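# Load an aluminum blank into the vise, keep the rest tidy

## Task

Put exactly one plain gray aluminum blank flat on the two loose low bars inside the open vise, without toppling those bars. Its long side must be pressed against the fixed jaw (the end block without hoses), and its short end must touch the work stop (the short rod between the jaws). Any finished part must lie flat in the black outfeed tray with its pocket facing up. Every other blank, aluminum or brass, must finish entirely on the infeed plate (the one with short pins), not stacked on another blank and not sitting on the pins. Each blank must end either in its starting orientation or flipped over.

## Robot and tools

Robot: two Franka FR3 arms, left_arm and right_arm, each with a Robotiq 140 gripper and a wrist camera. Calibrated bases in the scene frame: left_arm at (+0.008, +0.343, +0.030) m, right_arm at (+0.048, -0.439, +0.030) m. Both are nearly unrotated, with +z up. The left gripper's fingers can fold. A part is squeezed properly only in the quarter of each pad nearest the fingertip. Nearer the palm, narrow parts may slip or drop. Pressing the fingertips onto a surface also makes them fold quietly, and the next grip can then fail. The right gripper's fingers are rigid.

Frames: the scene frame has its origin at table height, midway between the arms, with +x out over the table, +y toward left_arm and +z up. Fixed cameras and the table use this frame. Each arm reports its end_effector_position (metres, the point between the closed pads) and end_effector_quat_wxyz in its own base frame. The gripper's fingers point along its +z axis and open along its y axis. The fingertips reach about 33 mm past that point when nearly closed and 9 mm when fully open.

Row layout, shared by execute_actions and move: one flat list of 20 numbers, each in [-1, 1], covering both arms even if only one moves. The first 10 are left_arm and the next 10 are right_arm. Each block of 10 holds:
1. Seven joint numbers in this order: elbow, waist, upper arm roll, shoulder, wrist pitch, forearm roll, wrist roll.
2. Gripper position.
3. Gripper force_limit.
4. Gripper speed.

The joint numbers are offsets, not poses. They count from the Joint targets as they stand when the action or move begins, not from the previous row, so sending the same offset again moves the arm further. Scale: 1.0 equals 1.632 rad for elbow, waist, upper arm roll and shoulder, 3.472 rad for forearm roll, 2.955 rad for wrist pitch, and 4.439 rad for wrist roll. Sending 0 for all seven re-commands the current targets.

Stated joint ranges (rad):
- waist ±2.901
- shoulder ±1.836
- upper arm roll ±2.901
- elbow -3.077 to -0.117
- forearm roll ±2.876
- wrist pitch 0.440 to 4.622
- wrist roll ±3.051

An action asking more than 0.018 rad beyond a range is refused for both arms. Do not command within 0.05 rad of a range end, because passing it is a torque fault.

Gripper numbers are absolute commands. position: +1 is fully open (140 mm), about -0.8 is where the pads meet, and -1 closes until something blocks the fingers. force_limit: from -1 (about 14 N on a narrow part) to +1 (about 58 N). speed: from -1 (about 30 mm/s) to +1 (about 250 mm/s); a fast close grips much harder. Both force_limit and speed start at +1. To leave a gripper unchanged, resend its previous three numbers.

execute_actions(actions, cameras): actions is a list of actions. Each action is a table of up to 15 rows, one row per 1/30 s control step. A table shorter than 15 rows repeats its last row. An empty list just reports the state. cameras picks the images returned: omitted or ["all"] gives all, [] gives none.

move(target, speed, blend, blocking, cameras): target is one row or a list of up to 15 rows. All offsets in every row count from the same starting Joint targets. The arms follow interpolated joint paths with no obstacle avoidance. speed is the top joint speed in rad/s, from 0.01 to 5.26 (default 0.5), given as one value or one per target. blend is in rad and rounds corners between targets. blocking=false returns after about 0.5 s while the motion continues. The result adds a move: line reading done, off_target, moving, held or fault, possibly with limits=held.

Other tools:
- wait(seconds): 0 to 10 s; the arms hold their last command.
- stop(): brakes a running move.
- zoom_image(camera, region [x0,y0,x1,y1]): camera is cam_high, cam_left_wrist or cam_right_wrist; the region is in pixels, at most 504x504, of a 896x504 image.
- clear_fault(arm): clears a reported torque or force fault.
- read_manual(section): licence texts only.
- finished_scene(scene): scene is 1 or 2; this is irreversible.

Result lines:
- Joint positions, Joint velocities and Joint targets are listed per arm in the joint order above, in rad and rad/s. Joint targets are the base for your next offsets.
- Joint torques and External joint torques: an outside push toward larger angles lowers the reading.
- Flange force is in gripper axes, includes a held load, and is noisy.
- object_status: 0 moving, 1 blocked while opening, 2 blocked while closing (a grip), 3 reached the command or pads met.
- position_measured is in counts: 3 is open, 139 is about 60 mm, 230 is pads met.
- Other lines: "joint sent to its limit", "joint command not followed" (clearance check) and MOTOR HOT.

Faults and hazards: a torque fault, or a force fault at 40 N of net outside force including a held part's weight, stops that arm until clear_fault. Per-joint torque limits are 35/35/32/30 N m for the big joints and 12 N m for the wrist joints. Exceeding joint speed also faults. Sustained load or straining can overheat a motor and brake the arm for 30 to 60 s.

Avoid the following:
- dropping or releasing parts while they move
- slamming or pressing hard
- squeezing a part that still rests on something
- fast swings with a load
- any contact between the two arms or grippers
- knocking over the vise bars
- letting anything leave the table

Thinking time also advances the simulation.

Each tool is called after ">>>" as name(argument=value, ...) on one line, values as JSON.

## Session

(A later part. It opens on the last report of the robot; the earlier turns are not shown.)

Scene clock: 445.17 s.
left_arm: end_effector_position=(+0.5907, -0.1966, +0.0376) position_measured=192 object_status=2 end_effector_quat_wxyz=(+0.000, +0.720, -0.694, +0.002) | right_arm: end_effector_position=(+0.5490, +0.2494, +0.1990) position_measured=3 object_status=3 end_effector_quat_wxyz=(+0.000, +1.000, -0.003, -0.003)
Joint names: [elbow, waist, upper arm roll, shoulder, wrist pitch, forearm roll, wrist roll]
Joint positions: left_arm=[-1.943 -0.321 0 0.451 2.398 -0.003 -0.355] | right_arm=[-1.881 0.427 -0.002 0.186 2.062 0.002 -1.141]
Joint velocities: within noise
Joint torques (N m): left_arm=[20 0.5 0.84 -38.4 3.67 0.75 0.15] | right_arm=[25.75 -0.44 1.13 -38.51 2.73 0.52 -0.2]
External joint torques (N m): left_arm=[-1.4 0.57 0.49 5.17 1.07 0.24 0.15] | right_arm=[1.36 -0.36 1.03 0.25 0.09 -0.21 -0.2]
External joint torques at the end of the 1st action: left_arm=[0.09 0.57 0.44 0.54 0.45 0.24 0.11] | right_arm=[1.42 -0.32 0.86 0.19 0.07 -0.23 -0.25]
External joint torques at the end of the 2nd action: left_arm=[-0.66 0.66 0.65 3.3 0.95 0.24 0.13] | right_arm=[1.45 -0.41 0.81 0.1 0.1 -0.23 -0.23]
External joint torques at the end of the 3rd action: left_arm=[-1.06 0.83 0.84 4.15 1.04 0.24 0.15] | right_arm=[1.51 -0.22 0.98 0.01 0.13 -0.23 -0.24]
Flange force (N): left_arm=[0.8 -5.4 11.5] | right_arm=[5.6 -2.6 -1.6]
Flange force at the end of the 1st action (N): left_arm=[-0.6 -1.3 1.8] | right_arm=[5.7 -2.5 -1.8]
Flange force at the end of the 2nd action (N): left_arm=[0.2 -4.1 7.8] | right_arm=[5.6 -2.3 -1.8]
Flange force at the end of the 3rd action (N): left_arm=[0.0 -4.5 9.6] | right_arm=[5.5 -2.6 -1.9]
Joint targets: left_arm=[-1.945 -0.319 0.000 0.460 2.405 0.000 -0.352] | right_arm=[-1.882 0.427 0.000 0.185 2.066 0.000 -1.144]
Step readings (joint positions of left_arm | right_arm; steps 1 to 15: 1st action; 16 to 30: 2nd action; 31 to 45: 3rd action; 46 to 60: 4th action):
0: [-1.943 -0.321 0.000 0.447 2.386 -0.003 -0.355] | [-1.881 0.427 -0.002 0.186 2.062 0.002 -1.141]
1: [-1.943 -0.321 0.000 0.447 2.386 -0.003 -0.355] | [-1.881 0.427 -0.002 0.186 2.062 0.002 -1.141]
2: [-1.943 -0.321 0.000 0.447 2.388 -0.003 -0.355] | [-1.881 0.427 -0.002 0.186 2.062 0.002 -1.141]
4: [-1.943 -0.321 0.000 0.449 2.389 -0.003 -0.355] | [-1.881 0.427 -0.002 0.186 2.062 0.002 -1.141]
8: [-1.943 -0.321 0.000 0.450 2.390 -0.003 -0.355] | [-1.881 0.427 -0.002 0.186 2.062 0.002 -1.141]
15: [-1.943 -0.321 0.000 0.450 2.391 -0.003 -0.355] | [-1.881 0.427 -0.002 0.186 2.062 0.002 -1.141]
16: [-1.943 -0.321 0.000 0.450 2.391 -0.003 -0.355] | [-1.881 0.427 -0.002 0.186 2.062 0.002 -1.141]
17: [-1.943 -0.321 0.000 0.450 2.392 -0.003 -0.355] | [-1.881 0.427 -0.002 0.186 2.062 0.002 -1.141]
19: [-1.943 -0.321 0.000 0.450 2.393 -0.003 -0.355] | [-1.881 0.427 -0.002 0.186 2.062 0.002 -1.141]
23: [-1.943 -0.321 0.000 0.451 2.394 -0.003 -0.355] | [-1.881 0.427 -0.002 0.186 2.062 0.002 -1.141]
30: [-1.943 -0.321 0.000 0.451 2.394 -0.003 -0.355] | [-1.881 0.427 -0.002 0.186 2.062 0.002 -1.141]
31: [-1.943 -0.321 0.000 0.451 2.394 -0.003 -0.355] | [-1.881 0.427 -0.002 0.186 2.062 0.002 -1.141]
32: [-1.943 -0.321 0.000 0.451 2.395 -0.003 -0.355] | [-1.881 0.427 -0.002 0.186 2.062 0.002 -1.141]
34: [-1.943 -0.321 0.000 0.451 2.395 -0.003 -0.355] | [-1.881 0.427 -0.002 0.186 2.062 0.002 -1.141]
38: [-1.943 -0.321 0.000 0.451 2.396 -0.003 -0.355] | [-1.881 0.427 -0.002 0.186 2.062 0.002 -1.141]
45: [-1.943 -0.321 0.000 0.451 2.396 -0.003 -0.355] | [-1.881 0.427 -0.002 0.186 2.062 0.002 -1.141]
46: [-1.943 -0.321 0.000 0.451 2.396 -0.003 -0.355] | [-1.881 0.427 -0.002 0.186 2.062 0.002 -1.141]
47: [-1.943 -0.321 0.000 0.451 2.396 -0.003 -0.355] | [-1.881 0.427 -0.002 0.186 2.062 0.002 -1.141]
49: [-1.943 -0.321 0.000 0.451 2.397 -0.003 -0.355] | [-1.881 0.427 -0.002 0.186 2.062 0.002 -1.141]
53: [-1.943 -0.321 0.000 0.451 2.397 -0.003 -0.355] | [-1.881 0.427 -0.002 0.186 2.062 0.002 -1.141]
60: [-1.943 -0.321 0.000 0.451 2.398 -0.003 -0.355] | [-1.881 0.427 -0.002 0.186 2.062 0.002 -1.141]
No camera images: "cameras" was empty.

>>> move(target=[[0.00056,0,0,-0.00367,-0.00235,0,0,-1,-1,-1,0,0,0,0,0,0,0,1,1,1],[0.00056,0,0,-0.00367,-0.00235,0,0,-0.3,-1,-1,0,0,0,0,0,0,0,1,1,1]], speed=0.05, cameras=["cam_left_wrist"])

Scene clock: 450.27 s.
left_arm: end_effector_position=(+0.5904, -0.1965, +0.0369) position_measured=167 object_status=0 end_effector_quat_wxyz=(+0.001, +0.720, -0.694, +0.001) | right_arm: end_effector_position=(+0.5490, +0.2494, +0.1990) position_measured=3 object_status=3 end_effector_quat_wxyz=(+0.000, +1.000, -0.003, -0.003)
Joint names: [elbow, waist, upper arm roll, shoulder, wrist pitch, forearm roll, wrist roll]
Joint positions: left_arm=[-1.943 -0.321 0 0.452 2.397 -0.003 -0.355] | right_arm=[-1.881 0.427 -0.002 0.186 2.063 0.002 -1.141]
Joint velocities: within noise
Joint torques (N m): left_arm=[21.31 0.53 0.83 -42.98 2.71 0.76 0.12] | right_arm=[25.88 -0.31 1.02 -38.5 2.72 0.51 -0.17]
External joint torques (N m): left_arm=[-0.04 0.77 0.63 0.49 0.13 0.24 0.12] | right_arm=[1.65 -0.33 0.84 -0.05 0.1 -0.22 -0.17]
Flange force (N): left_arm=[-1.0 -1.3 1.1] | right_arm=[5.9 -2.7 -2.2]
Joint targets: left_arm=[-1.944 -0.319 0.000 0.454 2.398 0.000 -0.352] | right_arm=[-1.882 0.427 0.000 0.185 2.066 0.000 -1.144]
move: done
camera_calibration:
cam_left_wrist: T_world_to_cam=[[-0.999337, -0.0364082, -0.000141232, 0.589819], [-0.0343407, 0.941287, 0.335856, 0.200921], [-0.0120949, 0.335638, -0.941913, 0.250686], [0, 0, 0, 1]] pos_world=[0.59936, -0.25179, 0.168728]
Images, in order (width x height): cam_left_wrist 896x504.

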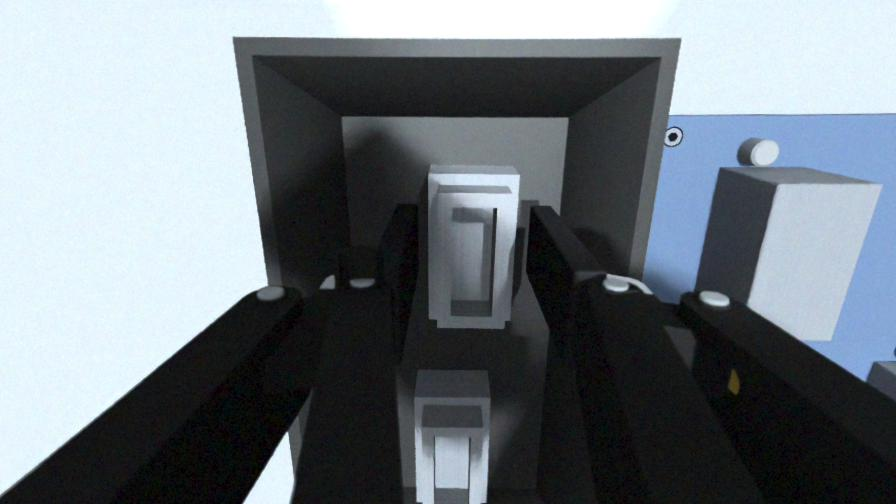

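>>> move(target=[[0.00392,0,0,-0.02572,-0.01637,0,0,-0.3,-1,-1,0,0,0,0,0,0,0,1,1,1],[0.03687,0,0,-0.09604,-0.0734,0,0,-0.3,-1,-1,0,0,0,0,0,0,0,1,1,1],[-0.32414,0.50184,0,-0.57047,-0.13604,0,0,-0.3,-1,-1,0.30381,0.31464,0,0.25338,-0.02751,0,-0.24264,-0.02,-1,-1]], speed=[0.1,0.3,0.6], blend=[0.01,0.03,0])

>>> zoom_image(camera="cam_right_wrist", region=[300, 60, 620, 330])

Scene clock: 476.53 s.
left_arm: end_effector_position=(+0.3524, +0.1911, +0.2499) position_measured=167 object_status=3 end_effector_quat_wxyz=(+0.001, +0.937, -0.350, +0.002) | right_arm: end_effector_position=(+0.4222, +0.5830, +0.1505) position_measured=131 object_status=0 end_effector_quat_wxyz=(-0.002, +0.701, +0.714, +0.001)
Joint names: [elbow, waist, upper arm roll, shoulder, wrist pitch, forearm roll, wrist roll]
Joint positions: left_arm=[-2.472 0.498 0.001 -0.476 1.998 -0.003 -0.355] | right_arm=[-1.387 0.942 0.001 0.598 1.988 0.002 -2.218]
Joint velocities: within noise
Joint torques (N m): left_arm=[24.45 0.9 0.19 -16.18 2.55 0.93 0.1] | right_arm=[26.27 -0.55 1.2 -50.06 2.36 0.66 -0.27]
External joint torques (N m): left_arm=[0.01 0.9 0.6 -0.45 -0.04 0.24 0.1] | right_arm=[1.48 -0.45 0.66 1.01 -0.27 -0.2 -0.27]
Flange force (N): left_arm=[-2.4 0.7 -0.5] | right_arm=[10.4 8.8 -1.7]
Joint targets: left_arm=[-2.473 0.500 0.000 -0.478 1.996 0.000 -0.352] | right_arm=[-1.386 0.940 0.000 0.599 1.985 0.000 -2.221]
move: done
camera_calibration:
cam_left_wrist: T_world_to_cam=[[-0.656346, -0.754459, 0.00100966, 0.382169], [-0.710622, 0.618658, 0.33508, 0.0565073], [-0.253429, 0.219211, -0.942189, 0.425766], [0, 0, 0, 1]] pos_world=[0.398892, 0.160039, 0.381832]
cam_right_wrist: T_world_to_cam=[[0.99933, 0.0357719, -0.00772884, -0.432169], [0.0362555, -0.938871, 0.342354, 0.484596], [0.00499027, -0.342404, -0.939539, 0.47444], [0, 0, 0, 1]] pos_world=[0.411942, 0.632883, 0.276512]

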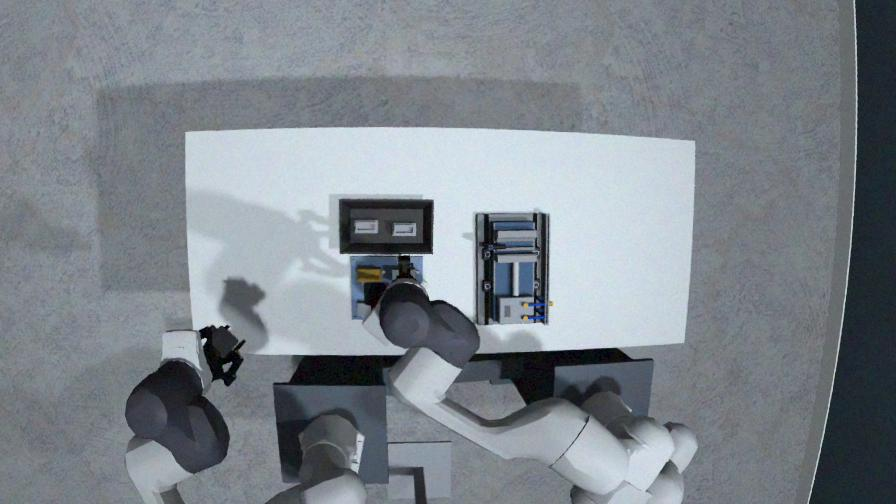

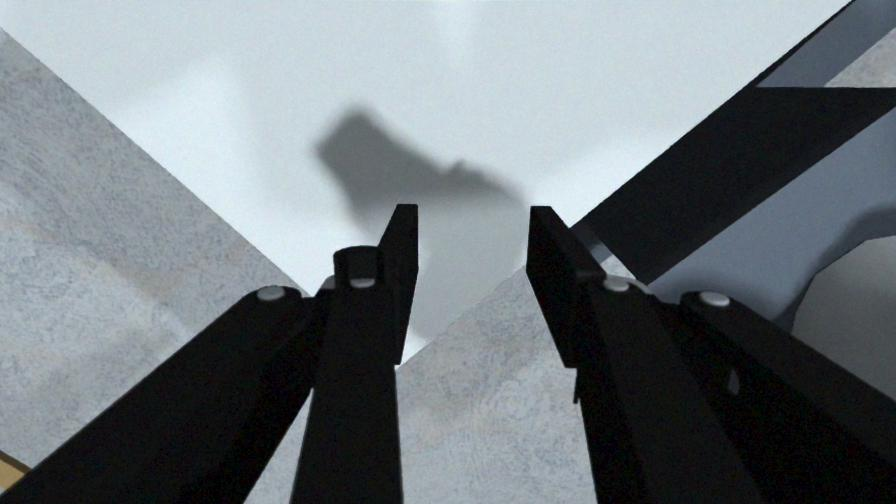

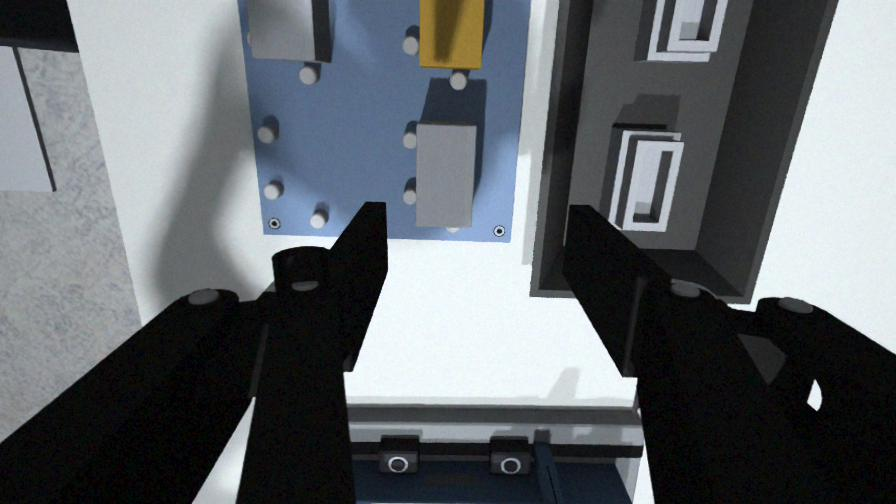

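Scaled by 1.575 from the camera's 896x504 image, which has a finer 1280x720 frame.

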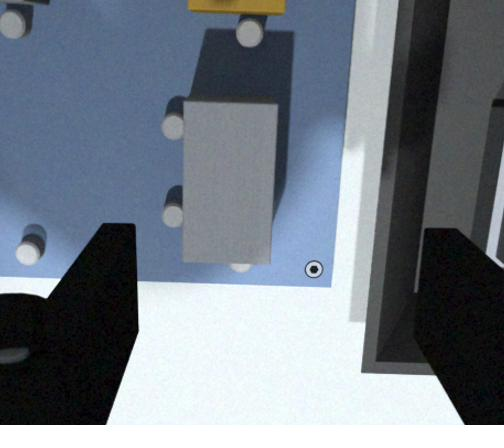

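>>> move(target=[0,0,0,0,0,0,0,-0.3,-1,-1,-0.04975,0.01363,0,0.03831,0.04864,0,0.00747,-0.175,-1,-1], speed=0.2, cameras=["cam_right_wrist"])

>>> zoom_image(camera="cam_right_wrist", region=[350, 60, 600, 280])

Scene clock: 511.83 s.
left_arm: end_effector_position=(+0.3523, +0.1910, +0.2498) position_measured=167 object_status=3 end_effector_quat_wxyz=(+0.001, +0.937, -0.350, +0.002) | right_arm: end_effector_position=(+0.4083, +0.5870, +0.0792) position_measured=151 object_status=3 end_effector_quat_wxyz=(-0.001, +0.703, +0.711, -0.003)
Joint names: [elbow, waist, upper arm roll, shoulder, wrist pitch, forearm roll, wrist roll]
Joint positions: left_arm=[-2.472 0.498 0.001 -0.476 1.998 -0.003 -0.355] | right_arm=[-1.466 0.961 0.001 0.662 2.123 0.002 -2.193]
Joint velocities: left_arm=[within noise] | right_arm=[0 0.001 0 0 0.004 -0.001 0.005]
Joint torques (N m): left_arm=[24.56 0.89 0.17 -16.2 2.58 0.94 0.1] | right_arm=[25.34 0.09 1.44 -51.25 2.86 0.57 0.11]
External joint torques (N m): left_arm=[0.12 0.88 0.58 -0.45 0 0.25 0.1] | right_arm=[1.34 -0.11 0.64 0.45 0.26 -0.23 0.11]
Flange force (N): left_arm=[-2.3 0.4 -0.6] | right_arm=[7.2 4.9 0.2]
Joint targets: left_arm=[-2.473 0.500 0.000 -0.478 1.996 0.000 -0.352] | right_arm=[-1.467 0.963 0.000 0.661 2.128 0.000 -2.188]
move: done
camera_calibration:
cam_right_wrist: T_world_to_cam=[[0.999498, 0.0289376, -0.0128632, -0.414618], [0.031608, -0.936547, 0.349114, 0.513334], [-0.00194441, -0.349346, -0.936992, 0.41556], [0, 0, 0, 1]] pos_world=[0.398993, 0.637933, 0.204831]
Images, in order (width x height): cam_right_wrist 896x504.

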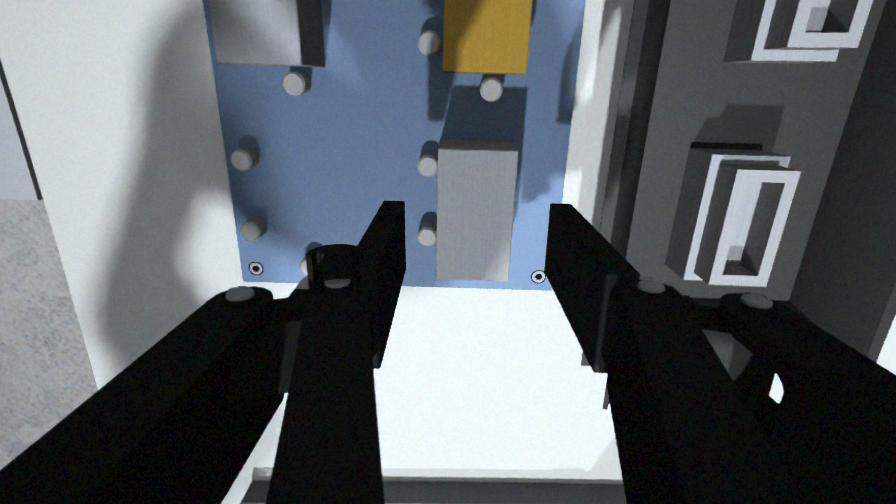

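Scaled by 2.016 from the camera's 896x504 image, which has a finer 1280x720 frame.

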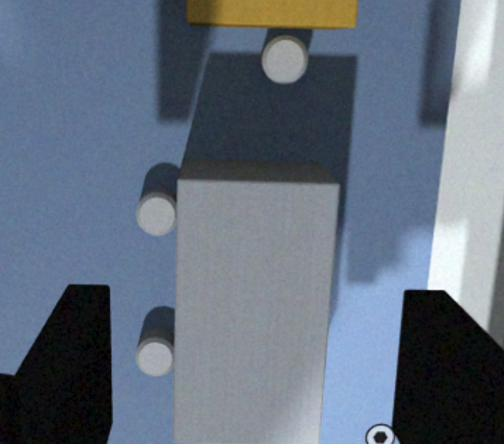

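>>> move(target=[[0,0,0,0,0,0,0,-0.3,-1,-1,-0.00665,-0.00117,0,0.02575,0.0179,0,-0.00023,-0.175,-1,-1],[0,0,0,0,0,0,0,-0.3,-1,-1,-0.01005,-0.00117,0,0.05154,0.03402,0,-0.00023,-0.175,-1,-1]], speed=[0.12,0.08], cameras=["cam_right_wrist"])

>>> zoom_image(camera="cam_right_wrist", region=[350, 130, 620, 370])

Scene clock: 531.33 s.
left_arm: end_effector_position=(+0.3522, +0.1910, +0.2498) position_measured=167 object_status=3 end_effector_quat_wxyz=(+0.001, +0.937, -0.350, +0.002) | right_arm: end_effector_position=(+0.4090, +0.5878, +0.0214) position_measured=151 object_status=3 end_effector_quat_wxyz=(-0.001, +0.704, +0.711, -0.002)
Joint names: [elbow, waist, upper arm roll, shoulder, wrist pitch, forearm roll, wrist roll]
Joint positions: left_arm=[-2.472 0.498 0.001 -0.476 1.997 -0.003 -0.355] | right_arm=[-1.483 0.961 0.001 0.745 2.224 0.002 -2.191]
Joint velocities: left_arm=[within noise] | right_arm=[0 0 -0.002 -0.001 0.005 0.002 0.001]
Joint torques (N m): left_arm=[24.54 0.88 0.3 -16.15 2.6 0.93 0.11] | right_arm=[24.6 -0.22 1.52 -51.88 2.81 0.53 0.03]
External joint torques (N m): left_arm=[0.11 0.91 0.75 -0.47 0.01 0.25 0.11] | right_arm=[1.41 -0.37 0.69 0.75 0.22 -0.21 0.03]
Flange force (N): left_arm=[-2.6 0.4 -0.5] | right_arm=[8.0 6.0 1.4]
Joint targets: left_arm=[-2.473 0.500 0.000 -0.478 1.996 0.000 -0.352] | right_arm=[-1.484 0.961 0.000 0.745 2.229 0.000 -2.189]
move: done
camera_calibration:
cam_right_wrist: T_world_to_cam=[[0.99956, 0.0271753, -0.0118608, -0.415029], [0.0296045, -0.93705, 0.347939, 0.535418], [-0.00165884, -0.348138, -0.937442, 0.360922], [0, 0, 0, 1]] pos_world=[0.399595, 0.638642, 0.147127]
Images, in order (width x height): cam_right_wrist 896x504.

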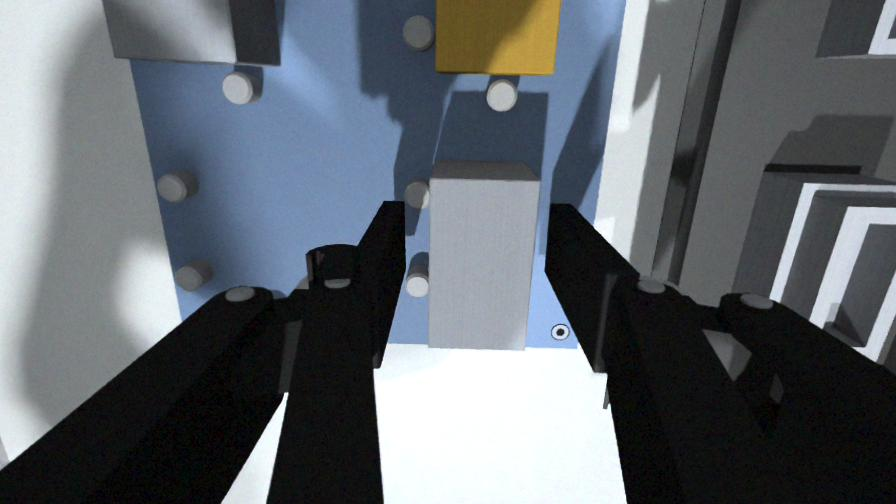

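Scaled by 1.867 from the camera's 896x504 image, which has a finer 1280x720 frame.

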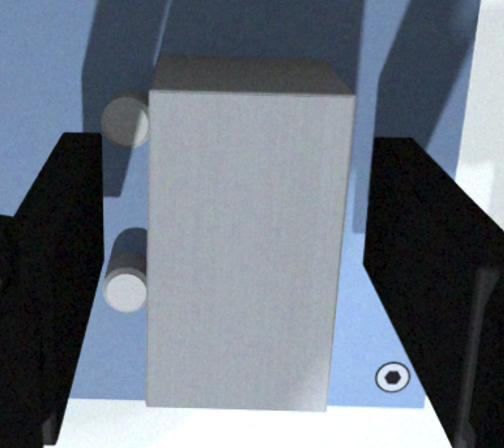

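>>> move(target=[0,0,0,0,0,0,0,-0.3,-1,-1,0,0,0,0,0,0,0,-1,-1,-1], speed=0.1, cameras=["cam_right_wrist"])

Scene clock: 535.07 s.
left_arm: end_effector_position=(+0.3522, +0.1910, +0.2498) position_measured=167 object_status=3 end_effector_quat_wxyz=(+0.001, +0.937, -0.350, +0.002) | right_arm: end_effector_position=(+0.4092, +0.5882, +0.0215) position_measured=180 object_status=2 end_effector_quat_wxyz=(-0.001, +0.704, +0.711, -0.001)
Joint names: [elbow, waist, upper arm roll, shoulder, wrist pitch, forearm roll, wrist roll]
Joint positions: left_arm=[-2.472 0.498 0.001 -0.476 1.997 -0.003 -0.355] | right_arm=[-1.483 0.961 0.001 0.745 2.225 0.002 -2.191]
Joint velocities: within noise
Joint torques (N m): left_arm=[24.58 0.9 0.24 -16.11 2.6 0.92 0.11] | right_arm=[24.53 -0.36 1.47 -51.72 2.72 0.54 0.05]
External joint torques (N m): left_arm=[0.07 0.95 0.7 -0.26 0.01 0.24 0.11] | right_arm=[1.35 -0.19 0.88 0.84 0.13 -0.19 0.05]
Flange force (N): left_arm=[-2.3 -0.2 -0.3] | right_arm=[8.3 5.9 1.4]
Joint targets: left_arm=[-2.473 0.500 0.000 -0.478 1.996 0.000 -0.352] | right_arm=[-1.484 0.961 0.000 0.745 2.229 0.000 -2.189]
move: done
camera_calibration:
cam_right_wrist: T_world_to_cam=[[0.99957, 0.027177, -0.0109787, -0.415375], [0.0292981, -0.937411, 0.346989, 0.536066], [-0.000861436, -0.347162, -0.937805, 0.360197], [0, 0, 0, 1]] pos_world=[0.399801, 0.638849, 0.147225]
Images, in order (width x height): cam_right_wrist 896x504.

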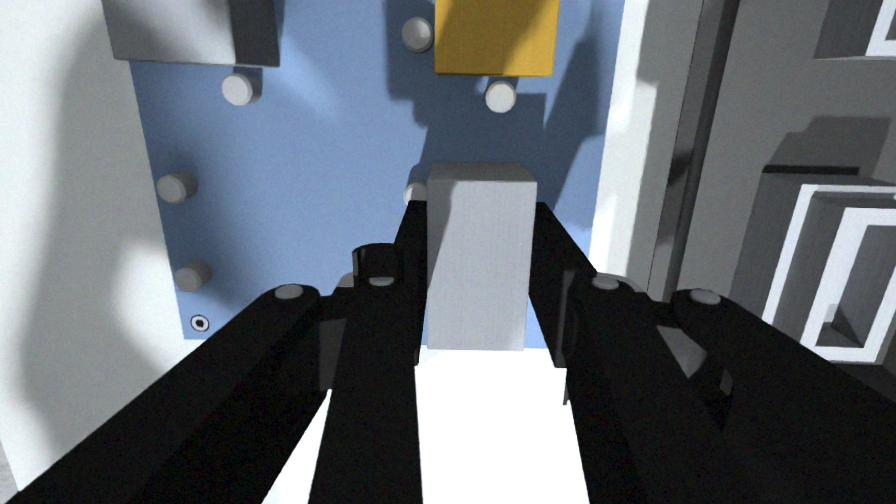

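>>> move(target=[[0,0,0,0,0,0,0,-0.3,-1,-1,0.00377,0,0,-0.02572,-0.01628,0,0,-1,-1,-1],[0,0,0,0,0,0,0,-0.3,-1,-1,0.03848,0,0,-0.08319,-0.0672,0,0,-1,-1,-1],[0,0,0,0,0,0,0,-0.3,-1,-1,-0.32852,-0.25718,0,-0.35697,-0.01572,0,-0.09716,-1,-1,-1]], speed=[0.08,0.2,0.4], blend=[0.01,0.05,0], cameras=["cam_right_wrist","cam_high"])

>>> zoom_image(camera="cam_right_wrist", region=[330, 60, 650, 380])

Scene clock: 555.67 s.
left_arm: end_effector_position=(+0.3522, +0.1910, +0.2498) position_measured=167 object_status=3 end_effector_quat_wxyz=(+0.001, +0.937, -0.350, +0.002) | right_arm: end_effector_position=(+0.4974, +0.2984, +0.1576) position_measured=180 object_status=2 end_effector_quat_wxyz=(-0.002, +0.703, +0.711, -0.004)
Joint names: [elbow, waist, upper arm roll, shoulder, wrist pitch, forearm roll, wrist roll]
Joint positions: left_arm=[-2.472 0.498 0.001 -0.476 1.997 -0.003 -0.355] | right_arm=[-2.02 0.542 -0.002 0.166 2.177 0.002 -2.615]
Joint velocities: left_arm=[within noise] | right_arm=[0.001 0 -0.001 0.001 0 0 -0.007]
Joint torques (N m): left_arm=[24.61 0.89 0.26 -16.13 2.61 0.92 0.08] | right_arm=[25.39 -0.35 1.22 -38.34 2.9 0.56 -0.26]
External joint torques (N m): left_arm=[0.22 0.89 0.68 -0.48 0.03 0.24 0.08] | right_arm=[1.89 -0.31 1.09 -1.15 0.37 -0.22 -0.26]
Flange force (N): left_arm=[-2.3 0.2 -0.7] | right_arm=[1.9 3.1 -2.7]
Joint targets: left_arm=[-2.473 0.500 0.000 -0.478 1.996 0.000 -0.352] | right_arm=[-2.020 0.541 0.000 0.163 2.182 0.000 -2.620]
move: done
camera_calibration:
cam_right_wrist: T_world_to_cam=[[0.99945, 0.0291051, -0.0159054, -0.493865], [0.0328278, -0.936512, 0.349096, 0.212209], [-0.0047351, -0.349426, -0.936952, 0.389847], [0, 0, 0, 1]] pos_world=[0.488473, 0.349333, 0.283331]
Images, in order (width x height): cam_high 896x504, cam_right_wrist 896x504.

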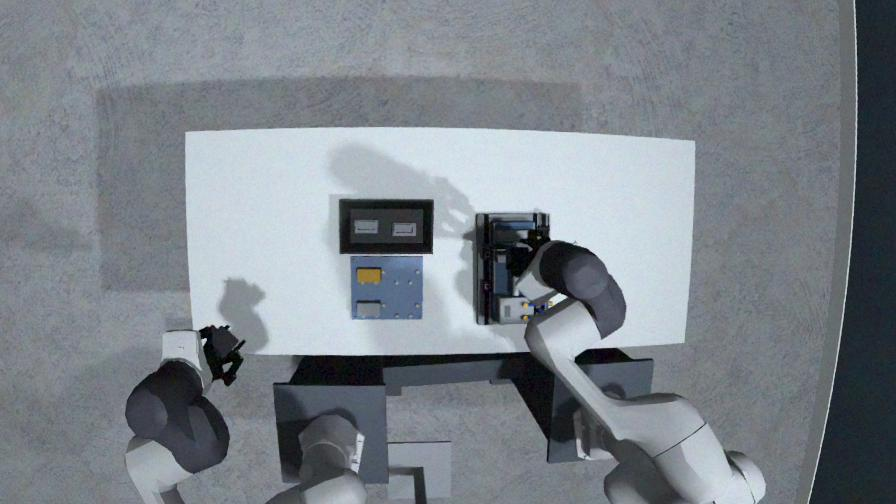

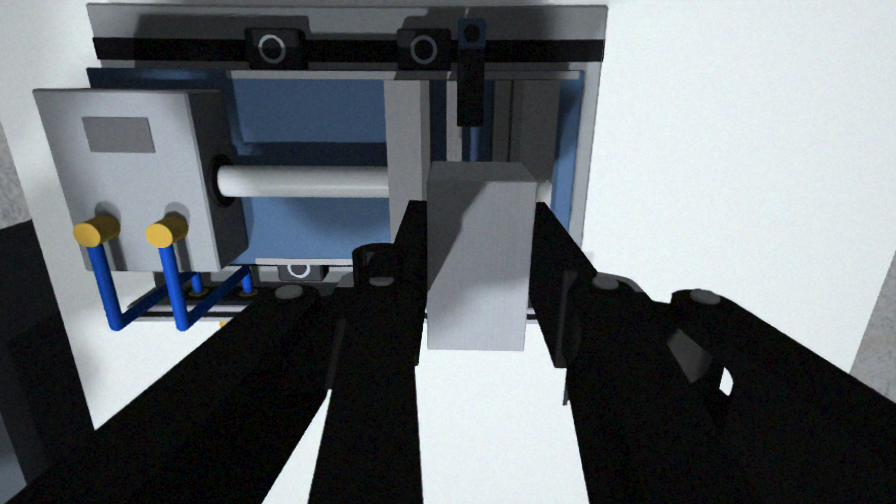

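Scaled by 1.575 from the camera's 896x504 image, which has a finer 1280x720 frame.

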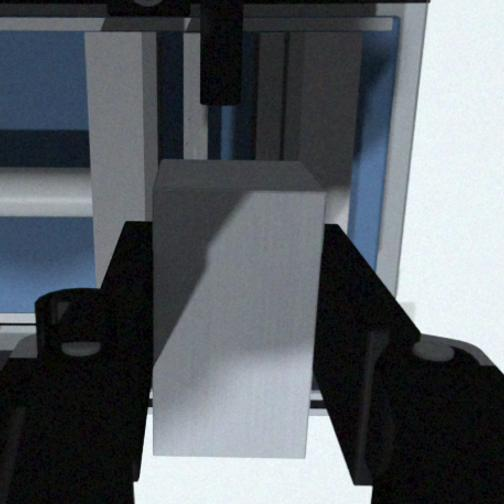

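>>> zoom_image(camera="cam_right_wrist", region=[370, 60, 600, 170])

Scaled by 2.191 from the camera's 896x504 image, which has a finer 1280x720 frame.

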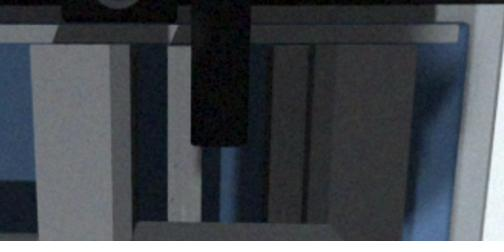

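>>> zoom_image(camera="cam_right_wrist", region=[480, 70, 580, 170])

>>> zoom_image(camera="cam_right_wrist", region=[380, 70, 480, 170])

Scaled by 5.040 from the camera's 896x504 image, which has a finer 1280x720 frame.

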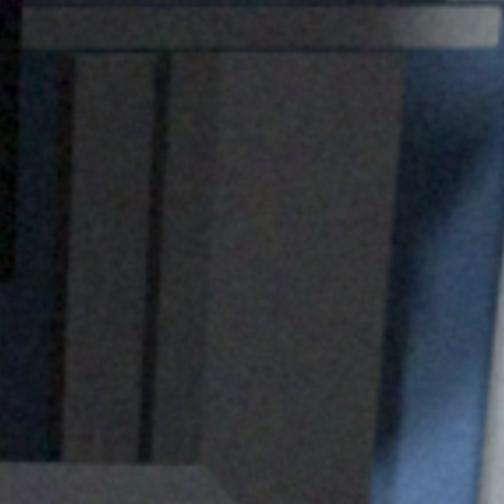

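Scaled by 5.040 from the camera's 896x504 image, which has a finer 1280x720 frame.

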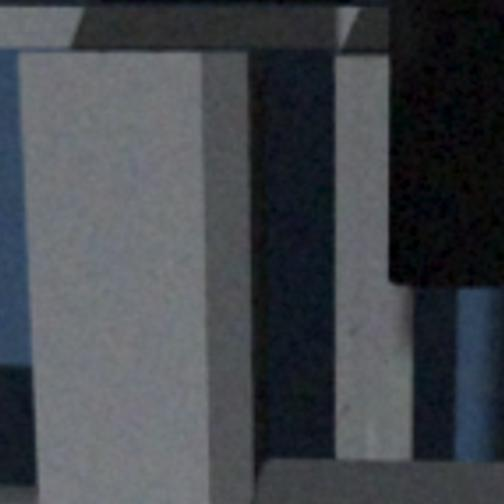

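>>> move(target=[0,0,0,0,0,0,0,-0.3,-1,-1,-0.02857,0.00072,0,0.03509,0.0355,0,-0.00221,-1,-1,-1], speed=0.1, cameras=["cam_right_wrist"])

>>> zoom_image(camera="cam_right_wrist", region=[380, 60, 600, 200])

Scene clock: 613.93 s.
left_arm: end_effector_position=(+0.3522, +0.1909, +0.2497) position_measured=167 object_status=3 end_effector_quat_wxyz=(+0.001, +0.937, -0.350, +0.002) | right_arm: end_effector_position=(+0.4969, +0.2980, +0.1141) position_measured=180 object_status=2 end_effector_quat_wxyz=(-0.002, +0.699, +0.715, -0.003)
Joint names: [elbow, waist, upper arm roll, shoulder, wrist pitch, forearm roll, wrist roll]
Joint positions: left_arm=[-2.472 0.498 0.001 -0.476 1.997 -0.003 -0.355] | right_arm=[-2.067 0.542 -0.002 0.221 2.281 0.002 -2.627]
Joint velocities: left_arm=[within noise] | right_arm=[0 0.001 -0.001 0.001 0.003 -0.001 -0.002]
Joint torques (N m): left_arm=[24.61 0.9 0.29 -16.11 2.6 0.93 0.11] | right_arm=[24.65 -0.33 1.22 -38.54 2.92 0.52 -0.39]
External joint torques (N m): left_arm=[0.16 1 0.82 -0.36 0.01 0.25 0.11] | right_arm=[2.01 -0.32 1.01 -0.45 0.37 -0.2 -0.39]
Flange force (N): left_arm=[-2.6 -0.1 -0.6] | right_arm=[2.7 5.5 -1.4]
Joint targets: left_arm=[-2.473 0.500 0.000 -0.478 1.996 0.000 -0.352] | right_arm=[-2.067 0.542 0.000 0.220 2.287 0.000 -2.630]
move: done
camera_calibration:
cam_right_wrist: T_world_to_cam=[[0.999092, 0.0403114, -0.0137765, -0.497426], [0.0425853, -0.936442, 0.348228, 0.222315], [0.00113662, -0.348498, -0.937309, 0.345775], [0, 0, 0, 1]] pos_world=[0.487114, 0.348739, 0.239829]
Images, in order (width x height): cam_right_wrist 896x504.

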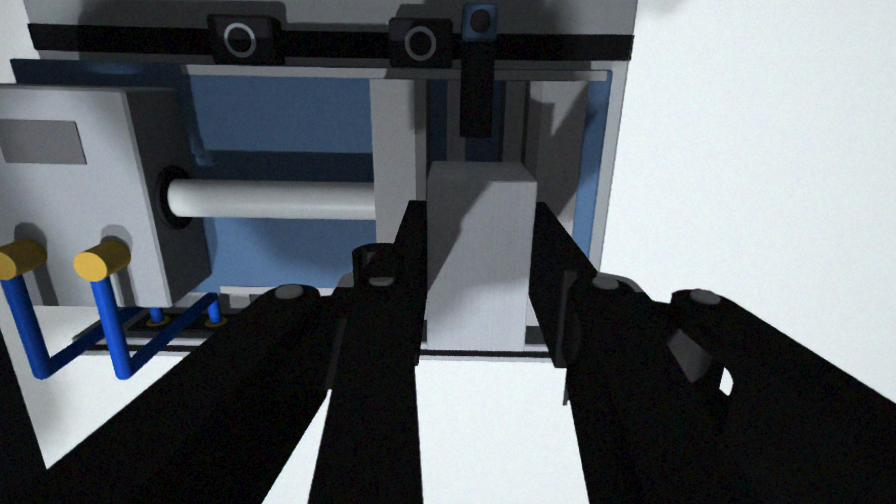

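Scaled by 2.291 from the camera's 896x504 image, which has a finer 1280x720 frame.

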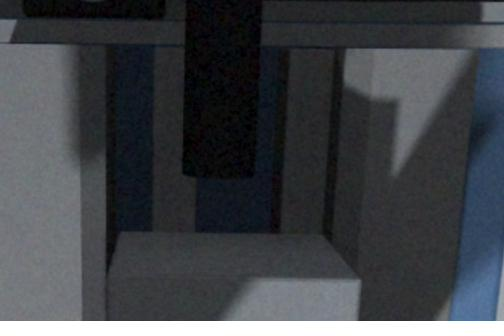

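>>> move(target=[0,0,0,0,0,0,0,-0.3,-1,-1,-0.00403,0,0,0.0084,0.00687,0,0,-1,-1,-1], speed=0.03, cameras=["cam_right_wrist"])

>>> zoom_image(camera="cam_right_wrist", region=[390, 70, 590, 200])

Scene clock: 627.57 s.
left_arm: end_effector_position=(+0.3521, +0.1909, +0.2497) position_measured=167 object_status=3 end_effector_quat_wxyz=(+0.001, +0.937, -0.350, +0.002) | right_arm: end_effector_position=(+0.4971, +0.2982, +0.1055) position_measured=180 object_status=2 end_effector_quat_wxyz=(-0.001, +0.699, +0.715, -0.003)
Joint names: [elbow, waist, upper arm roll, shoulder, wrist pitch, forearm roll, wrist roll]
Joint positions: left_arm=[-2.472 0.498 0.001 -0.476 1.997 -0.003 -0.355] | right_arm=[-2.073 0.542 -0.002 0.234 2.301 0.002 -2.627]
Joint velocities: left_arm=[within noise] | right_arm=[-0.001 0 0.001 -0.001 0.004 -0.001 0.002]
Joint torques (N m): left_arm=[24.64 0.9 0.28 -16.11 2.61 0.93 0.09] | right_arm=[24.29 -0.29 1.21 -38.38 2.92 0.51 -0.2]
External joint torques (N m): left_arm=[0.18 0.89 0.68 -0.35 0.02 0.24 0.09] | right_arm=[1.84 -0.13 1.11 -0.05 0.37 -0.19 -0.2]
Flange force (N): left_arm=[-2.2 -0.1 -0.6] | right_arm=[3.4 5.6 -0.6]
Joint targets: left_arm=[-2.473 0.500 0.000 -0.478 1.996 0.000 -0.352] | right_arm=[-2.073 0.542 0.000 0.234 2.308 0.000 -2.630]
move: done
camera_calibration:
cam_right_wrist: T_world_to_cam=[[0.999078, 0.0409049, -0.0130192, -0.498031], [0.0428784, -0.936539, 0.347931, 0.225361], [0.00203905, -0.348168, -0.93743, 0.337222], [0, 0, 0, 1]] pos_world=[0.487221, 0.348841, 0.231228]
Images, in order (width x height): cam_right_wrist 896x504.

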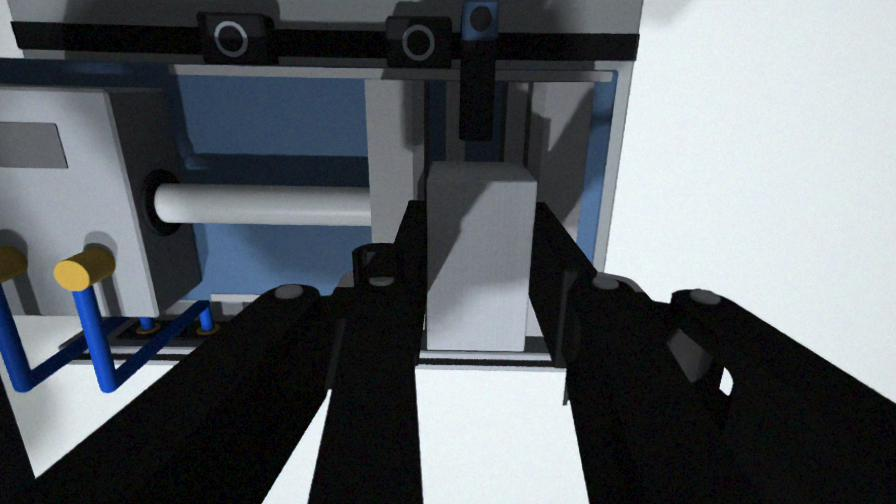

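Scaled by 2.520 from the camera's 896x504 image, which has a finer 1280x720 frame.

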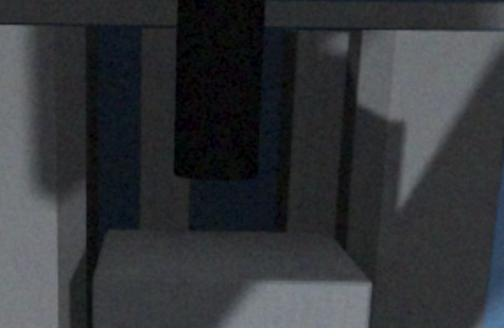

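>>> execute_actions(actions=[[[0,0,0,0,0,0,0,-0.3,-1,-1,-0.00022,0,0,0.00047,0.00038,0,0,-1,-1,-1],[0,0,0,0,0,0,0,-0.3,-1,-1,-0.00045,0,0,0.00093,0.00076,0,0,-1,-1,-1]],[[0,0,0,0,0,0,0,-0.3,-1,-1,-0.00022,0,0,0.00047,0.00038,0,0,-1,-1,-1],[0,0,0,0,0,0,0,-0.3,-1,-1,-0.00045,0,0,0.00093,0.00076,0,0,-1,-1,-1]],[[0,0,0,0,0,0,0,-0.3,-1,-1,-0.00022,0,0,0.00047,0.00038,0,0,-1,-1,-1],[0,0,0,0,0,0,0,-0.3,-1,-1,-0.00045,0,0,0.00093,0.00076,0,0,-1,-1,-1]]], cameras=[])

Scene clock: 634.03 s.
left_arm: end_effector_position=(+0.3521, +0.1909, +0.2497) position_measured=167 object_status=3 end_effector_quat_wxyz=(+0.001, +0.937, -0.350, +0.002) | right_arm: end_effector_position=(+0.4973, +0.2983, +0.1026) position_measured=180 object_status=2 end_effector_quat_wxyz=(-0.001, +0.699, +0.715, -0.002)
Joint names: [elbow, waist, upper arm roll, shoulder, wrist pitch, forearm roll, wrist roll]
Joint positions: left_arm=[-2.472 0.498 0.001 -0.476 1.997 -0.003 -0.355] | right_arm=[-2.075 0.542 -0.002 0.239 2.309 0.002 -2.627]
Joint velocities: within noise
Joint torques (N m): left_arm=[24.64 0.91 0.32 -16.14 2.62 0.93 0.11] | right_arm=[24.27 -0.31 1.26 -38.35 2.93 0.49 -0.21]
External joint torques (N m): left_arm=[0.2 0.88 0.69 -0.43 0.04 0.25 0.11] | right_arm=[1.9 -0.33 1 0.04 0.38 -0.21 -0.21]
External joint torques at the end of the 1st action: left_arm=[0.08 0.84 0.7 -0.25 0.03 0.24 0.13] | right_arm=[1.77 -0.19 0.99 0.04 0.36 -0.22 -0.22]
External joint torques at the end of the 2nd action: left_arm=[0.01 0.93 0.7 -0.23 0.02 0.25 0.1] | right_arm=[1.8 -0.43 0.95 -0.04 0.39 -0.22 -0.2]
Flange force (N): left_arm=[-2.3 0.1 -0.6] | right_arm=[3.4 6.1 -0.4]
Flange force at the end of the 1st action (N): left_arm=[-2.3 -0.2 -0.3] | right_arm=[3.2 5.6 -0.4]
Flange force at the end of the 2nd action (N): left_arm=[-2.3 -0.1 -0.2] | right_arm=[2.9 5.6 -0.5]
Joint targets: left_arm=[-2.473 0.500 0.000 -0.478 1.996 0.000 -0.352] | right_arm=[-2.075 0.542 0.000 0.238 2.314 0.000 -2.630]
Step readings (joint positions of left_arm | right_arm; steps 1 to 15: 1st action; 16 to 30: 2nd action; 31 to 45: 3rd action):
0: [-2.472 0.498 0.001 -0.476 1.997 -0.003 -0.355] | [-2.073 0.542 -0.002 0.234 2.303 0.002 -2.627]
1: [-2.472 0.498 0.001 -0.476 1.997 -0.003 -0.355] | [-2.073 0.542 -0.002 0.234 2.303 0.002 -2.627]
2: [-2.472 0.498 0.001 -0.476 1.997 -0.003 -0.355] | [-2.073 0.542 -0.002 0.234 2.303 0.002 -2.627]
4: [-2.472 0.498 0.001 -0.476 1.997 -0.003 -0.355] | [-2.073 0.542 -0.002 0.235 2.303 0.002 -2.627]
8: [-2.472 0.498 0.001 -0.476 1.997 -0.003 -0.355] | [-2.073 0.542 -0.002 0.235 2.304 0.002 -2.627]
15: [-2.472 0.498 0.001 -0.476 1.997 -0.003 -0.355] | [-2.074 0.542 -0.002 0.236 2.304 0.002 -2.627]
16: [-2.472 0.498 0.001 -0.476 1.997 -0.003 -0.355] | [-2.074 0.542 -0.002 0.236 2.304 0.002 -2.627]
17: [-2.472 0.498 0.001 -0.476 1.997 -0.003 -0.355] | [-2.074 0.542 -0.002 0.236 2.305 0.002 -2.627]
19: [-2.472 0.498 0.001 -0.476 1.997 -0.003 -0.355] | [-2.074 0.542 -0.002 0.236 2.305 0.002 -2.627]
23: [-2.472 0.498 0.001 -0.476 1.997 -0.003 -0.355] | [-2.074 0.542 -0.002 0.237 2.306 0.002 -2.627]
30: [-2.472 0.498 0.001 -0.476 1.997 -0.003 -0.355] | [-2.074 0.542 -0.002 0.237 2.306 0.002 -2.627]
31: [-2.472 0.498 0.001 -0.476 1.997 -0.003 -0.355] | [-2.074 0.542 -0.002 0.237 2.307 0.002 -2.627]
32: [-2.472 0.498 0.001 -0.476 1.997 -0.003 -0.355] | [-2.074 0.542 -0.002 0.237 2.307 0.002 -2.627]
34: [-2.472 0.498 0.001 -0.476 1.997 -0.003 -0.355] | [-2.075 0.542 -0.002 0.238 2.308 0.002 -2.627]
38: [-2.472 0.498 0.001 -0.476 1.997 -0.003 -0.355] | [-2.075 0.542 -0.002 0.239 2.308 0.002 -2.627]
45: [-2.472 0.498 0.001 -0.476 1.997 -0.003 -0.355] | [-2.075 0.542 -0.002 0.239 2.309 0.002 -2.627]
No camera images: "cameras" was empty.

>>> execute_actions(actions=[[[0,0,0,0,0,0,0,-0.3,-1,-1,-0.00022,0,0,0.00047,0.00038,0,0,-1,-1,-1],[0,0,0,0,0,0,0,-0.3,-1,-1,-0.00045,0,0,0.00093,0.00076,0,0,-1,-1,-1]],[[0,0,0,0,0,0,0,-0.3,-1,-1,-0.00022,0,0,0.00047,0.00038,0,0,-1,-1,-1],[0,0,0,0,0,0,0,-0.3,-1,-1,-0.00045,0,0,0.00093,0.00076,0,0,-1,-1,-1]],[[0,0,0,0,0,0,0,-0.3,-1,-1,-0.00022,0,0,0.00047,0.00038,0,0,-1,-1,-1],[0,0,0,0,0,0,0,-0.3,-1,-1,-0.00045,0,0,0.00093,0.00076,0,0,-1,-1,-1]]], cameras=[])

Scene clock: 638.43 s.
left_arm: end_effector_position=(+0.3521, +0.1909, +0.2497) position_measured=167 object_status=3 end_effector_quat_wxyz=(+0.001, +0.937, -0.350, +0.001) | right_arm: end_effector_position=(+0.4973, +0.2983, +0.0996) position_measured=180 object_status=2 end_effector_quat_wxyz=(-0.001, +0.699, +0.715, -0.002)
Joint names: [elbow, waist, upper arm roll, shoulder, wrist pitch, forearm roll, wrist roll]
Joint positions: left_arm=[-2.473 0.498 0.001 -0.476 1.997 -0.003 -0.355] | right_arm=[-2.077 0.542 -0.002 0.243 2.316 0.002 -2.627]
Joint velocities: within noise
Joint torques (N m): left_arm=[24.56 0.84 0.27 -16.08 2.63 0.91 0.1] | right_arm=[24.16 -0.33 1.21 -38.48 2.92 0.49 -0.23]
External joint torques (N m): left_arm=[0.11 0.87 0.72 -0.3 0.05 0.22 0.1] | right_arm=[1.86 -0.53 0.78 0.02 0.38 -0.21 -0.23]
External joint torques at the end of the 1st action: left_arm=[0.12 0.84 0.68 -0.23 0.04 0.25 0.1] | right_arm=[1.87 -0.37 0.89 0.02 0.35 -0.19 -0.27]
External joint torques at the end of the 2nd action: left_arm=[0.11 0.86 0.69 -0.33 0.05 0.24 0.1] | right_arm=[1.99 -0.25 1 -0.01 0.37 -0.2 -0.19]
Flange force (N): left_arm=[-2.3 -0.1 -0.3] | right_arm=[2.9 6.1 -0.4]
Flange force at the end of the 1st action (N): left_arm=[-2.1 -0.4 -0.3] | right_arm=[3.1 6.1 -0.5]
Flange force at the end of the 2nd action (N): left_arm=[-2.3 0.0 -0.3] | right_arm=[3.6 6.2 -0.6]
Joint targets: left_arm=[-2.473 0.500 0.000 -0.478 1.996 0.000 -0.352] | right_arm=[-2.078 0.542 0.000 0.243 2.321 0.000 -2.630]
Step readings (joint positions of left_arm | right_arm; steps 1 to 15: 1st action; 16 to 30: 2nd action; 31 to 45: 3rd action):
0: [-2.472 0.498 0.001 -0.476 1.997 -0.003 -0.355] | [-2.075 0.542 -0.002 0.239 2.309 0.002 -2.627]
1: [-2.472 0.498 0.001 -0.476 1.997 -0.003 -0.355] | [-2.075 0.542 -0.002 0.239 2.309 0.002 -2.627]
2: [-2.472 0.498 0.001 -0.476 1.997 -0.003 -0.355] | [-2.075 0.542 -0.002 0.239 2.310 0.002 -2.627]
4: [-2.472 0.498 0.001 -0.476 1.997 -0.003 -0.355] | [-2.075 0.542 -0.002 0.239 2.310 0.002 -2.627]
8: [-2.472 0.498 0.001 -0.476 1.997 -0.003 -0.355] | [-2.076 0.542 -0.002 0.240 2.311 0.002 -2.627]
15: [-2.473 0.498 0.001 -0.476 1.997 -0.003 -0.355] | [-2.076 0.542 -0.002 0.240 2.311 0.002 -2.627]
16: [-2.473 0.498 0.001 -0.476 1.997 -0.003 -0.355] | [-2.076 0.542 -0.002 0.240 2.311 0.002 -2.627]
17: [-2.473 0.498 0.001 -0.476 1.997 -0.003 -0.355] | [-2.076 0.542 -0.002 0.240 2.311 0.002 -2.627]
19: [-2.473 0.498 0.001 -0.476 1.997 -0.003 -0.355] | [-2.076 0.542 -0.002 0.241 2.312 0.002 -2.627]
23: [-2.473 0.498 0.001 -0.476 1.997 -0.003 -0.355] | [-2.076 0.542 -0.002 0.242 2.313 0.002 -2.627]
30: [-2.473 0.498 0.001 -0.476 1.997 -0.003 -0.355] | [-2.077 0.542 -0.002 0.242 2.313 0.002 -2.627]
31: [-2.473 0.498 0.001 -0.476 1.997 -0.003 -0.355] | [-2.077 0.542 -0.002 0.242 2.313 0.002 -2.627]
32: [-2.473 0.498 0.001 -0.476 1.997 -0.003 -0.355] | [-2.077 0.542 -0.002 0.242 2.314 0.002 -2.627]
34: [-2.473 0.498 0.001 -0.476 1.997 -0.003 -0.355] | [-2.077 0.542 -0.002 0.242 2.314 0.002 -2.627]
38: [-2.473 0.498 0.001 -0.476 1.997 -0.003 -0.355] | [-2.077 0.542 -0.002 0.243 2.315 0.002 -2.627]
45: [-2.473 0.498 0.001 -0.476 1.997 -0.003 -0.355] | [-2.077 0.542 -0.002 0.243 2.315 0.002 -2.627]
No camera images: "cameras" was empty.

>>> execute_actions(actions=[[[0,0,0,0,0,0,0,-0.3,-1,-1,-0.00022,0,0,0.00047,0.00038,0,0,-1,-1,-1],[0,0,0,0,0,0,0,-0.3,-1,-1,-0.00045,0,0,0.00093,0.00076,0,0,-1,-1,-1]],[[0,0,0,0,0,0,0,-0.3,-1,-1,-0.00022,0,0,0.00047,0.00038,0,0,-1,-1,-1],[0,0,0,0,0,0,0,-0.3,-1,-1,-0.00045,0,0,0.00093,0.00076,0,0,-1,-1,-1]]], cameras=["cam_right_wrist"])

>>> zoom_image(camera="cam_right_wrist", region=[390, 70, 590, 200])

Scene clock: 643.00 s.
left_arm: end_effector_position=(+0.3521, +0.1909, +0.2497) position_measured=167 object_status=3 end_effector_quat_wxyz=(+0.001, +0.937, -0.350, +0.001) | right_arm: end_effector_position=(+0.4972, +0.2983, +0.0976) position_measured=180 object_status=2 end_effector_quat_wxyz=(-0.001, +0.699, +0.715, -0.002)
Joint names: [elbow, waist, upper arm roll, shoulder, wrist pitch, forearm roll, wrist roll]
Joint positions: left_arm=[-2.473 0.498 0.001 -0.476 1.997 -0.003 -0.355] | right_arm=[-2.079 0.542 -0.002 0.246 2.32 0.002 -2.627]
Joint velocities: within noise
Joint torques (N m): left_arm=[24.61 0.88 0.29 -16.1 2.6 0.92 0.07] | right_arm=[24.1 -0.28 1.2 -38.44 2.94 0.5 -0.2]
External joint torques (N m): left_arm=[0.1 0.89 0.71 -0.26 0.01 0.24 0.07] | right_arm=[1.9 -0.26 0.97 -0.02 0.4 -0.19 -0.2]
External joint torques at the end of the 1st action: left_arm=[0.13 0.92 0.74 -0.26 0.04 0.24 0.1] | right_arm=[1.84 -0.45 0.8 -0.05 0.34 -0.19 -0.21]
Flange force (N): left_arm=[-2.2 -0.2 -0.4] | right_arm=[3.3 5.9 -0.4]
Flange force at the end of the 1st action (N): left_arm=[-2.3 -0.3 -0.3] | right_arm=[2.9 5.9 -0.6]
Joint targets: left_arm=[-2.473 0.500 0.000 -0.478 1.996 0.000 -0.352] | right_arm=[-2.079 0.542 0.000 0.246 2.326 0.000 -2.630]
Step readings (joint positions of left_arm | right_arm; steps 1 to 15: 1st action; 16 to 30: 2nd action):
0: [-2.473 0.498 0.001 -0.476 1.997 -0.003 -0.355] | [-2.078 0.542 -0.002 0.243 2.316 0.002 -2.627]
1: [-2.473 0.498 0.001 -0.476 1.997 -0.003 -0.355] | [-2.078 0.542 -0.002 0.243 2.316 0.002 -2.627]
2: [-2.473 0.498 0.001 -0.476 1.997 -0.003 -0.355] | [-2.078 0.542 -0.002 0.243 2.316 0.002 -2.627]
4: [-2.473 0.498 0.001 -0.476 1.997 -0.003 -0.355] | [-2.078 0.542 -0.002 0.244 2.317 0.002 -2.627]
8: [-2.473 0.498 0.001 -0.476 1.997 -0.003 -0.355] | [-2.078 0.542 -0.002 0.245 2.317 0.002 -2.627]
15: [-2.473 0.498 0.001 -0.476 1.997 -0.003 -0.355] | [-2.078 0.542 -0.002 0.245 2.318 0.002 -2.627]
16: [-2.473 0.498 0.001 -0.476 1.997 -0.003 -0.355] | [-2.078 0.542 -0.002 0.245 2.318 0.002 -2.627]
17: [-2.473 0.498 0.001 -0.476 1.997 -0.003 -0.355] | [-2.078 0.542 -0.002 0.245 2.318 0.002 -2.627]
19: [-2.473 0.498 0.001 -0.476 1.997 -0.003 -0.355] | [-2.078 0.542 -0.002 0.245 2.319 0.002 -2.627]
23: [-2.473 0.498 0.001 -0.476 1.997 -0.003 -0.355] | [-2.079 0.542 -0.002 0.246 2.319 0.002 -2.627]
30: [-2.473 0.498 0.001 -0.476 1.997 -0.003 -0.355] | [-2.079 0.542 -0.002 0.246 2.320 0.002 -2.627]
camera_calibration:
cam_right_wrist: T_world_to_cam=[[0.999077, 0.0411137, -0.0124429, -0.498338], [0.0428742, -0.93664, 0.347659, 0.228175], [0.00263899, -0.347871, -0.937539, 0.329538], [0, 0, 0, 1]] pos_world=[0.487225, 0.348843, 0.223427]
Images, in order (width x height): cam_right_wrist 896x504.

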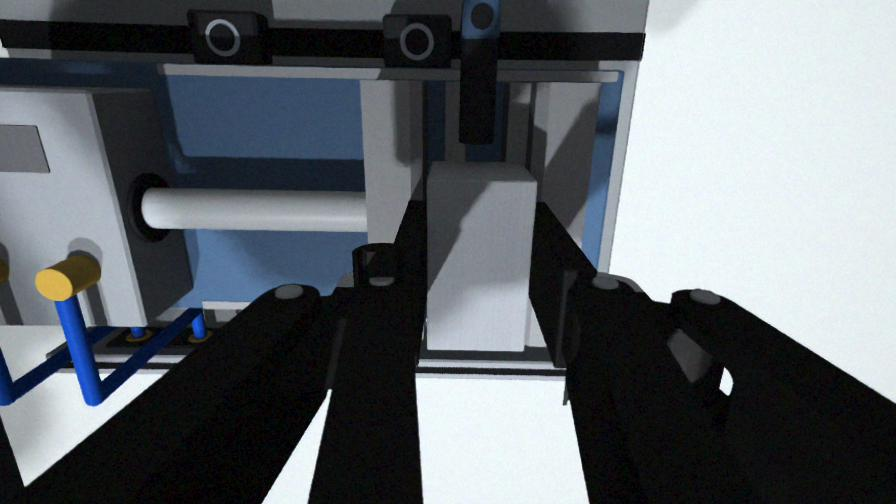

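Scaled by 2.520 from the camera's 896x504 image, which has a finer 1280x720 frame.

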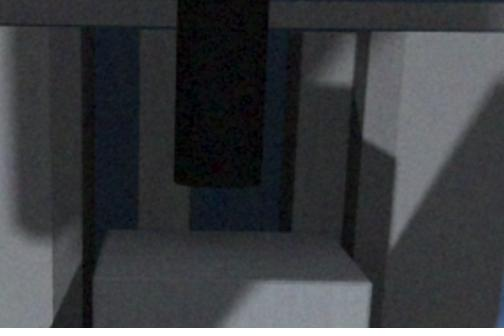

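>>> execute_actions(actions=[[[0,0,0,0,0,0,0,-0.3,-1,-1,-0.00022,0,0,0.00047,0.00038,0,0,-1,-1,-1],[0,0,0,0,0,0,0,-0.3,-1,-1,-0.00045,0,0,0.00093,0.00076,0,0,-1,-1,-1]],[[0,0,0,0,0,0,0,-0.3,-1,-1,-0.00022,0,0,0.00047,0.00038,0,0,-1,-1,-1],[0,0,0,0,0,0,0,-0.3,-1,-1,-0.00045,0,0,0.00093,0.00076,0,0,-1,-1,-1]]], cameras=[])

Scene clock: 653.27 s.
left_arm: end_effector_position=(+0.3521, +0.1909, +0.2497) position_measured=167 object_status=3 end_effector_quat_wxyz=(+0.001, +0.937, -0.350, +0.001) | right_arm: end_effector_position=(+0.4972, +0.2983, +0.0976) position_measured=180 object_status=2 end_effector_quat_wxyz=(-0.001, +0.699, +0.715, -0.002)
Joint names: [elbow, waist, upper arm roll, shoulder, wrist pitch, forearm roll, wrist roll]
Joint positions: left_arm=[-2.473 0.498 0.001 -0.476 1.997 -0.003 -0.355] | right_arm=[-2.079 0.542 -0.002 0.246 2.321 0.002 -2.627]
Joint velocities: within noise
Joint torques (N m): left_arm=[24.61 0.84 0.29 -16.05 2.62 0.91 0.11] | right_arm=[23.4 -0.18 1.12 -36.3 3.47 0.48 -0.21]
External joint torques (N m): left_arm=[0.2 0.82 0.67 -0.37 0.05 0.23 0.11] | right_arm=[1.09 -0.05 0.98 2.27 0.91 -0.21 -0.21]
External joint torques at the end of the 1st action: left_arm=[0.04 0.94 0.8 -0.23 0.02 0.24 0.07] | right_arm=[1.47 -0.26 0.87 1.24 0.65 -0.19 -0.18]
Flange force (N): left_arm=[-2.2 -0.1 -0.6] | right_arm=[4.6 7.8 4.9]
Flange force at the end of the 1st action (N): left_arm=[-2.4 -0.2 -0.2] | right_arm=[4.0 7.1 2.4]
Joint targets: left_arm=[-2.473 0.500 0.000 -0.478 1.996 0.000 -0.352] | right_arm=[-2.080 0.542 0.000 0.249 2.330 0.000 -2.630]
Step readings (joint positions of left_arm | right_arm; steps 1 to 15: 1st action; 16 to 30: 2nd action):
0: [-2.473 0.498 0.001 -0.476 1.997 -0.003 -0.355] | [-2.079 0.542 -0.002 0.246 2.320 0.002 -2.627]
1: [-2.473 0.498 0.001 -0.476 1.997 -0.003 -0.355] | [-2.079 0.542 -0.002 0.246 2.320 0.002 -2.627]
2: [-2.473 0.498 0.001 -0.476 1.997 -0.003 -0.355] | [-2.079 0.542 -0.002 0.246 2.320 0.002 -2.627]
4: [-2.473 0.498 0.001 -0.476 1.997 -0.003 -0.355] | [-2.079 0.542 -0.002 0.246 2.320 0.002 -2.627]
8: [-2.473 0.498 0.001 -0.476 1.997 -0.003 -0.355] | [-2.079 0.542 -0.002 0.246 2.320 0.002 -2.627]
15: [-2.473 0.498 0.001 -0.476 1.997 -0.003 -0.355] | [-2.079 0.542 -0.002 0.246 2.320 0.002 -2.627]
16: [-2.473 0.498 0.001 -0.476 1.997 -0.003 -0.355] | [-2.079 0.542 -0.002 0.246 2.320 0.002 -2.627]
17: [-2.473 0.498 0.001 -0.476 1.997 -0.003 -0.355] | [-2.079 0.542 -0.002 0.246 2.320 0.002 -2.627]
19: [-2.473 0.498 0.001 -0.476 1.997 -0.003 -0.355] | [-2.079 0.542 -0.002 0.246 2.320 0.002 -2.627]
23: [-2.473 0.498 0.001 -0.476 1.997 -0.003 -0.355] | [-2.079 0.542 -0.002 0.246 2.320 0.002 -2.627]
30: [-2.473 0.498 0.001 -0.476 1.997 -0.003 -0.355] | [-2.079 0.542 -0.002 0.246 2.320 0.002 -2.627]
No camera images: "cameras" was empty.


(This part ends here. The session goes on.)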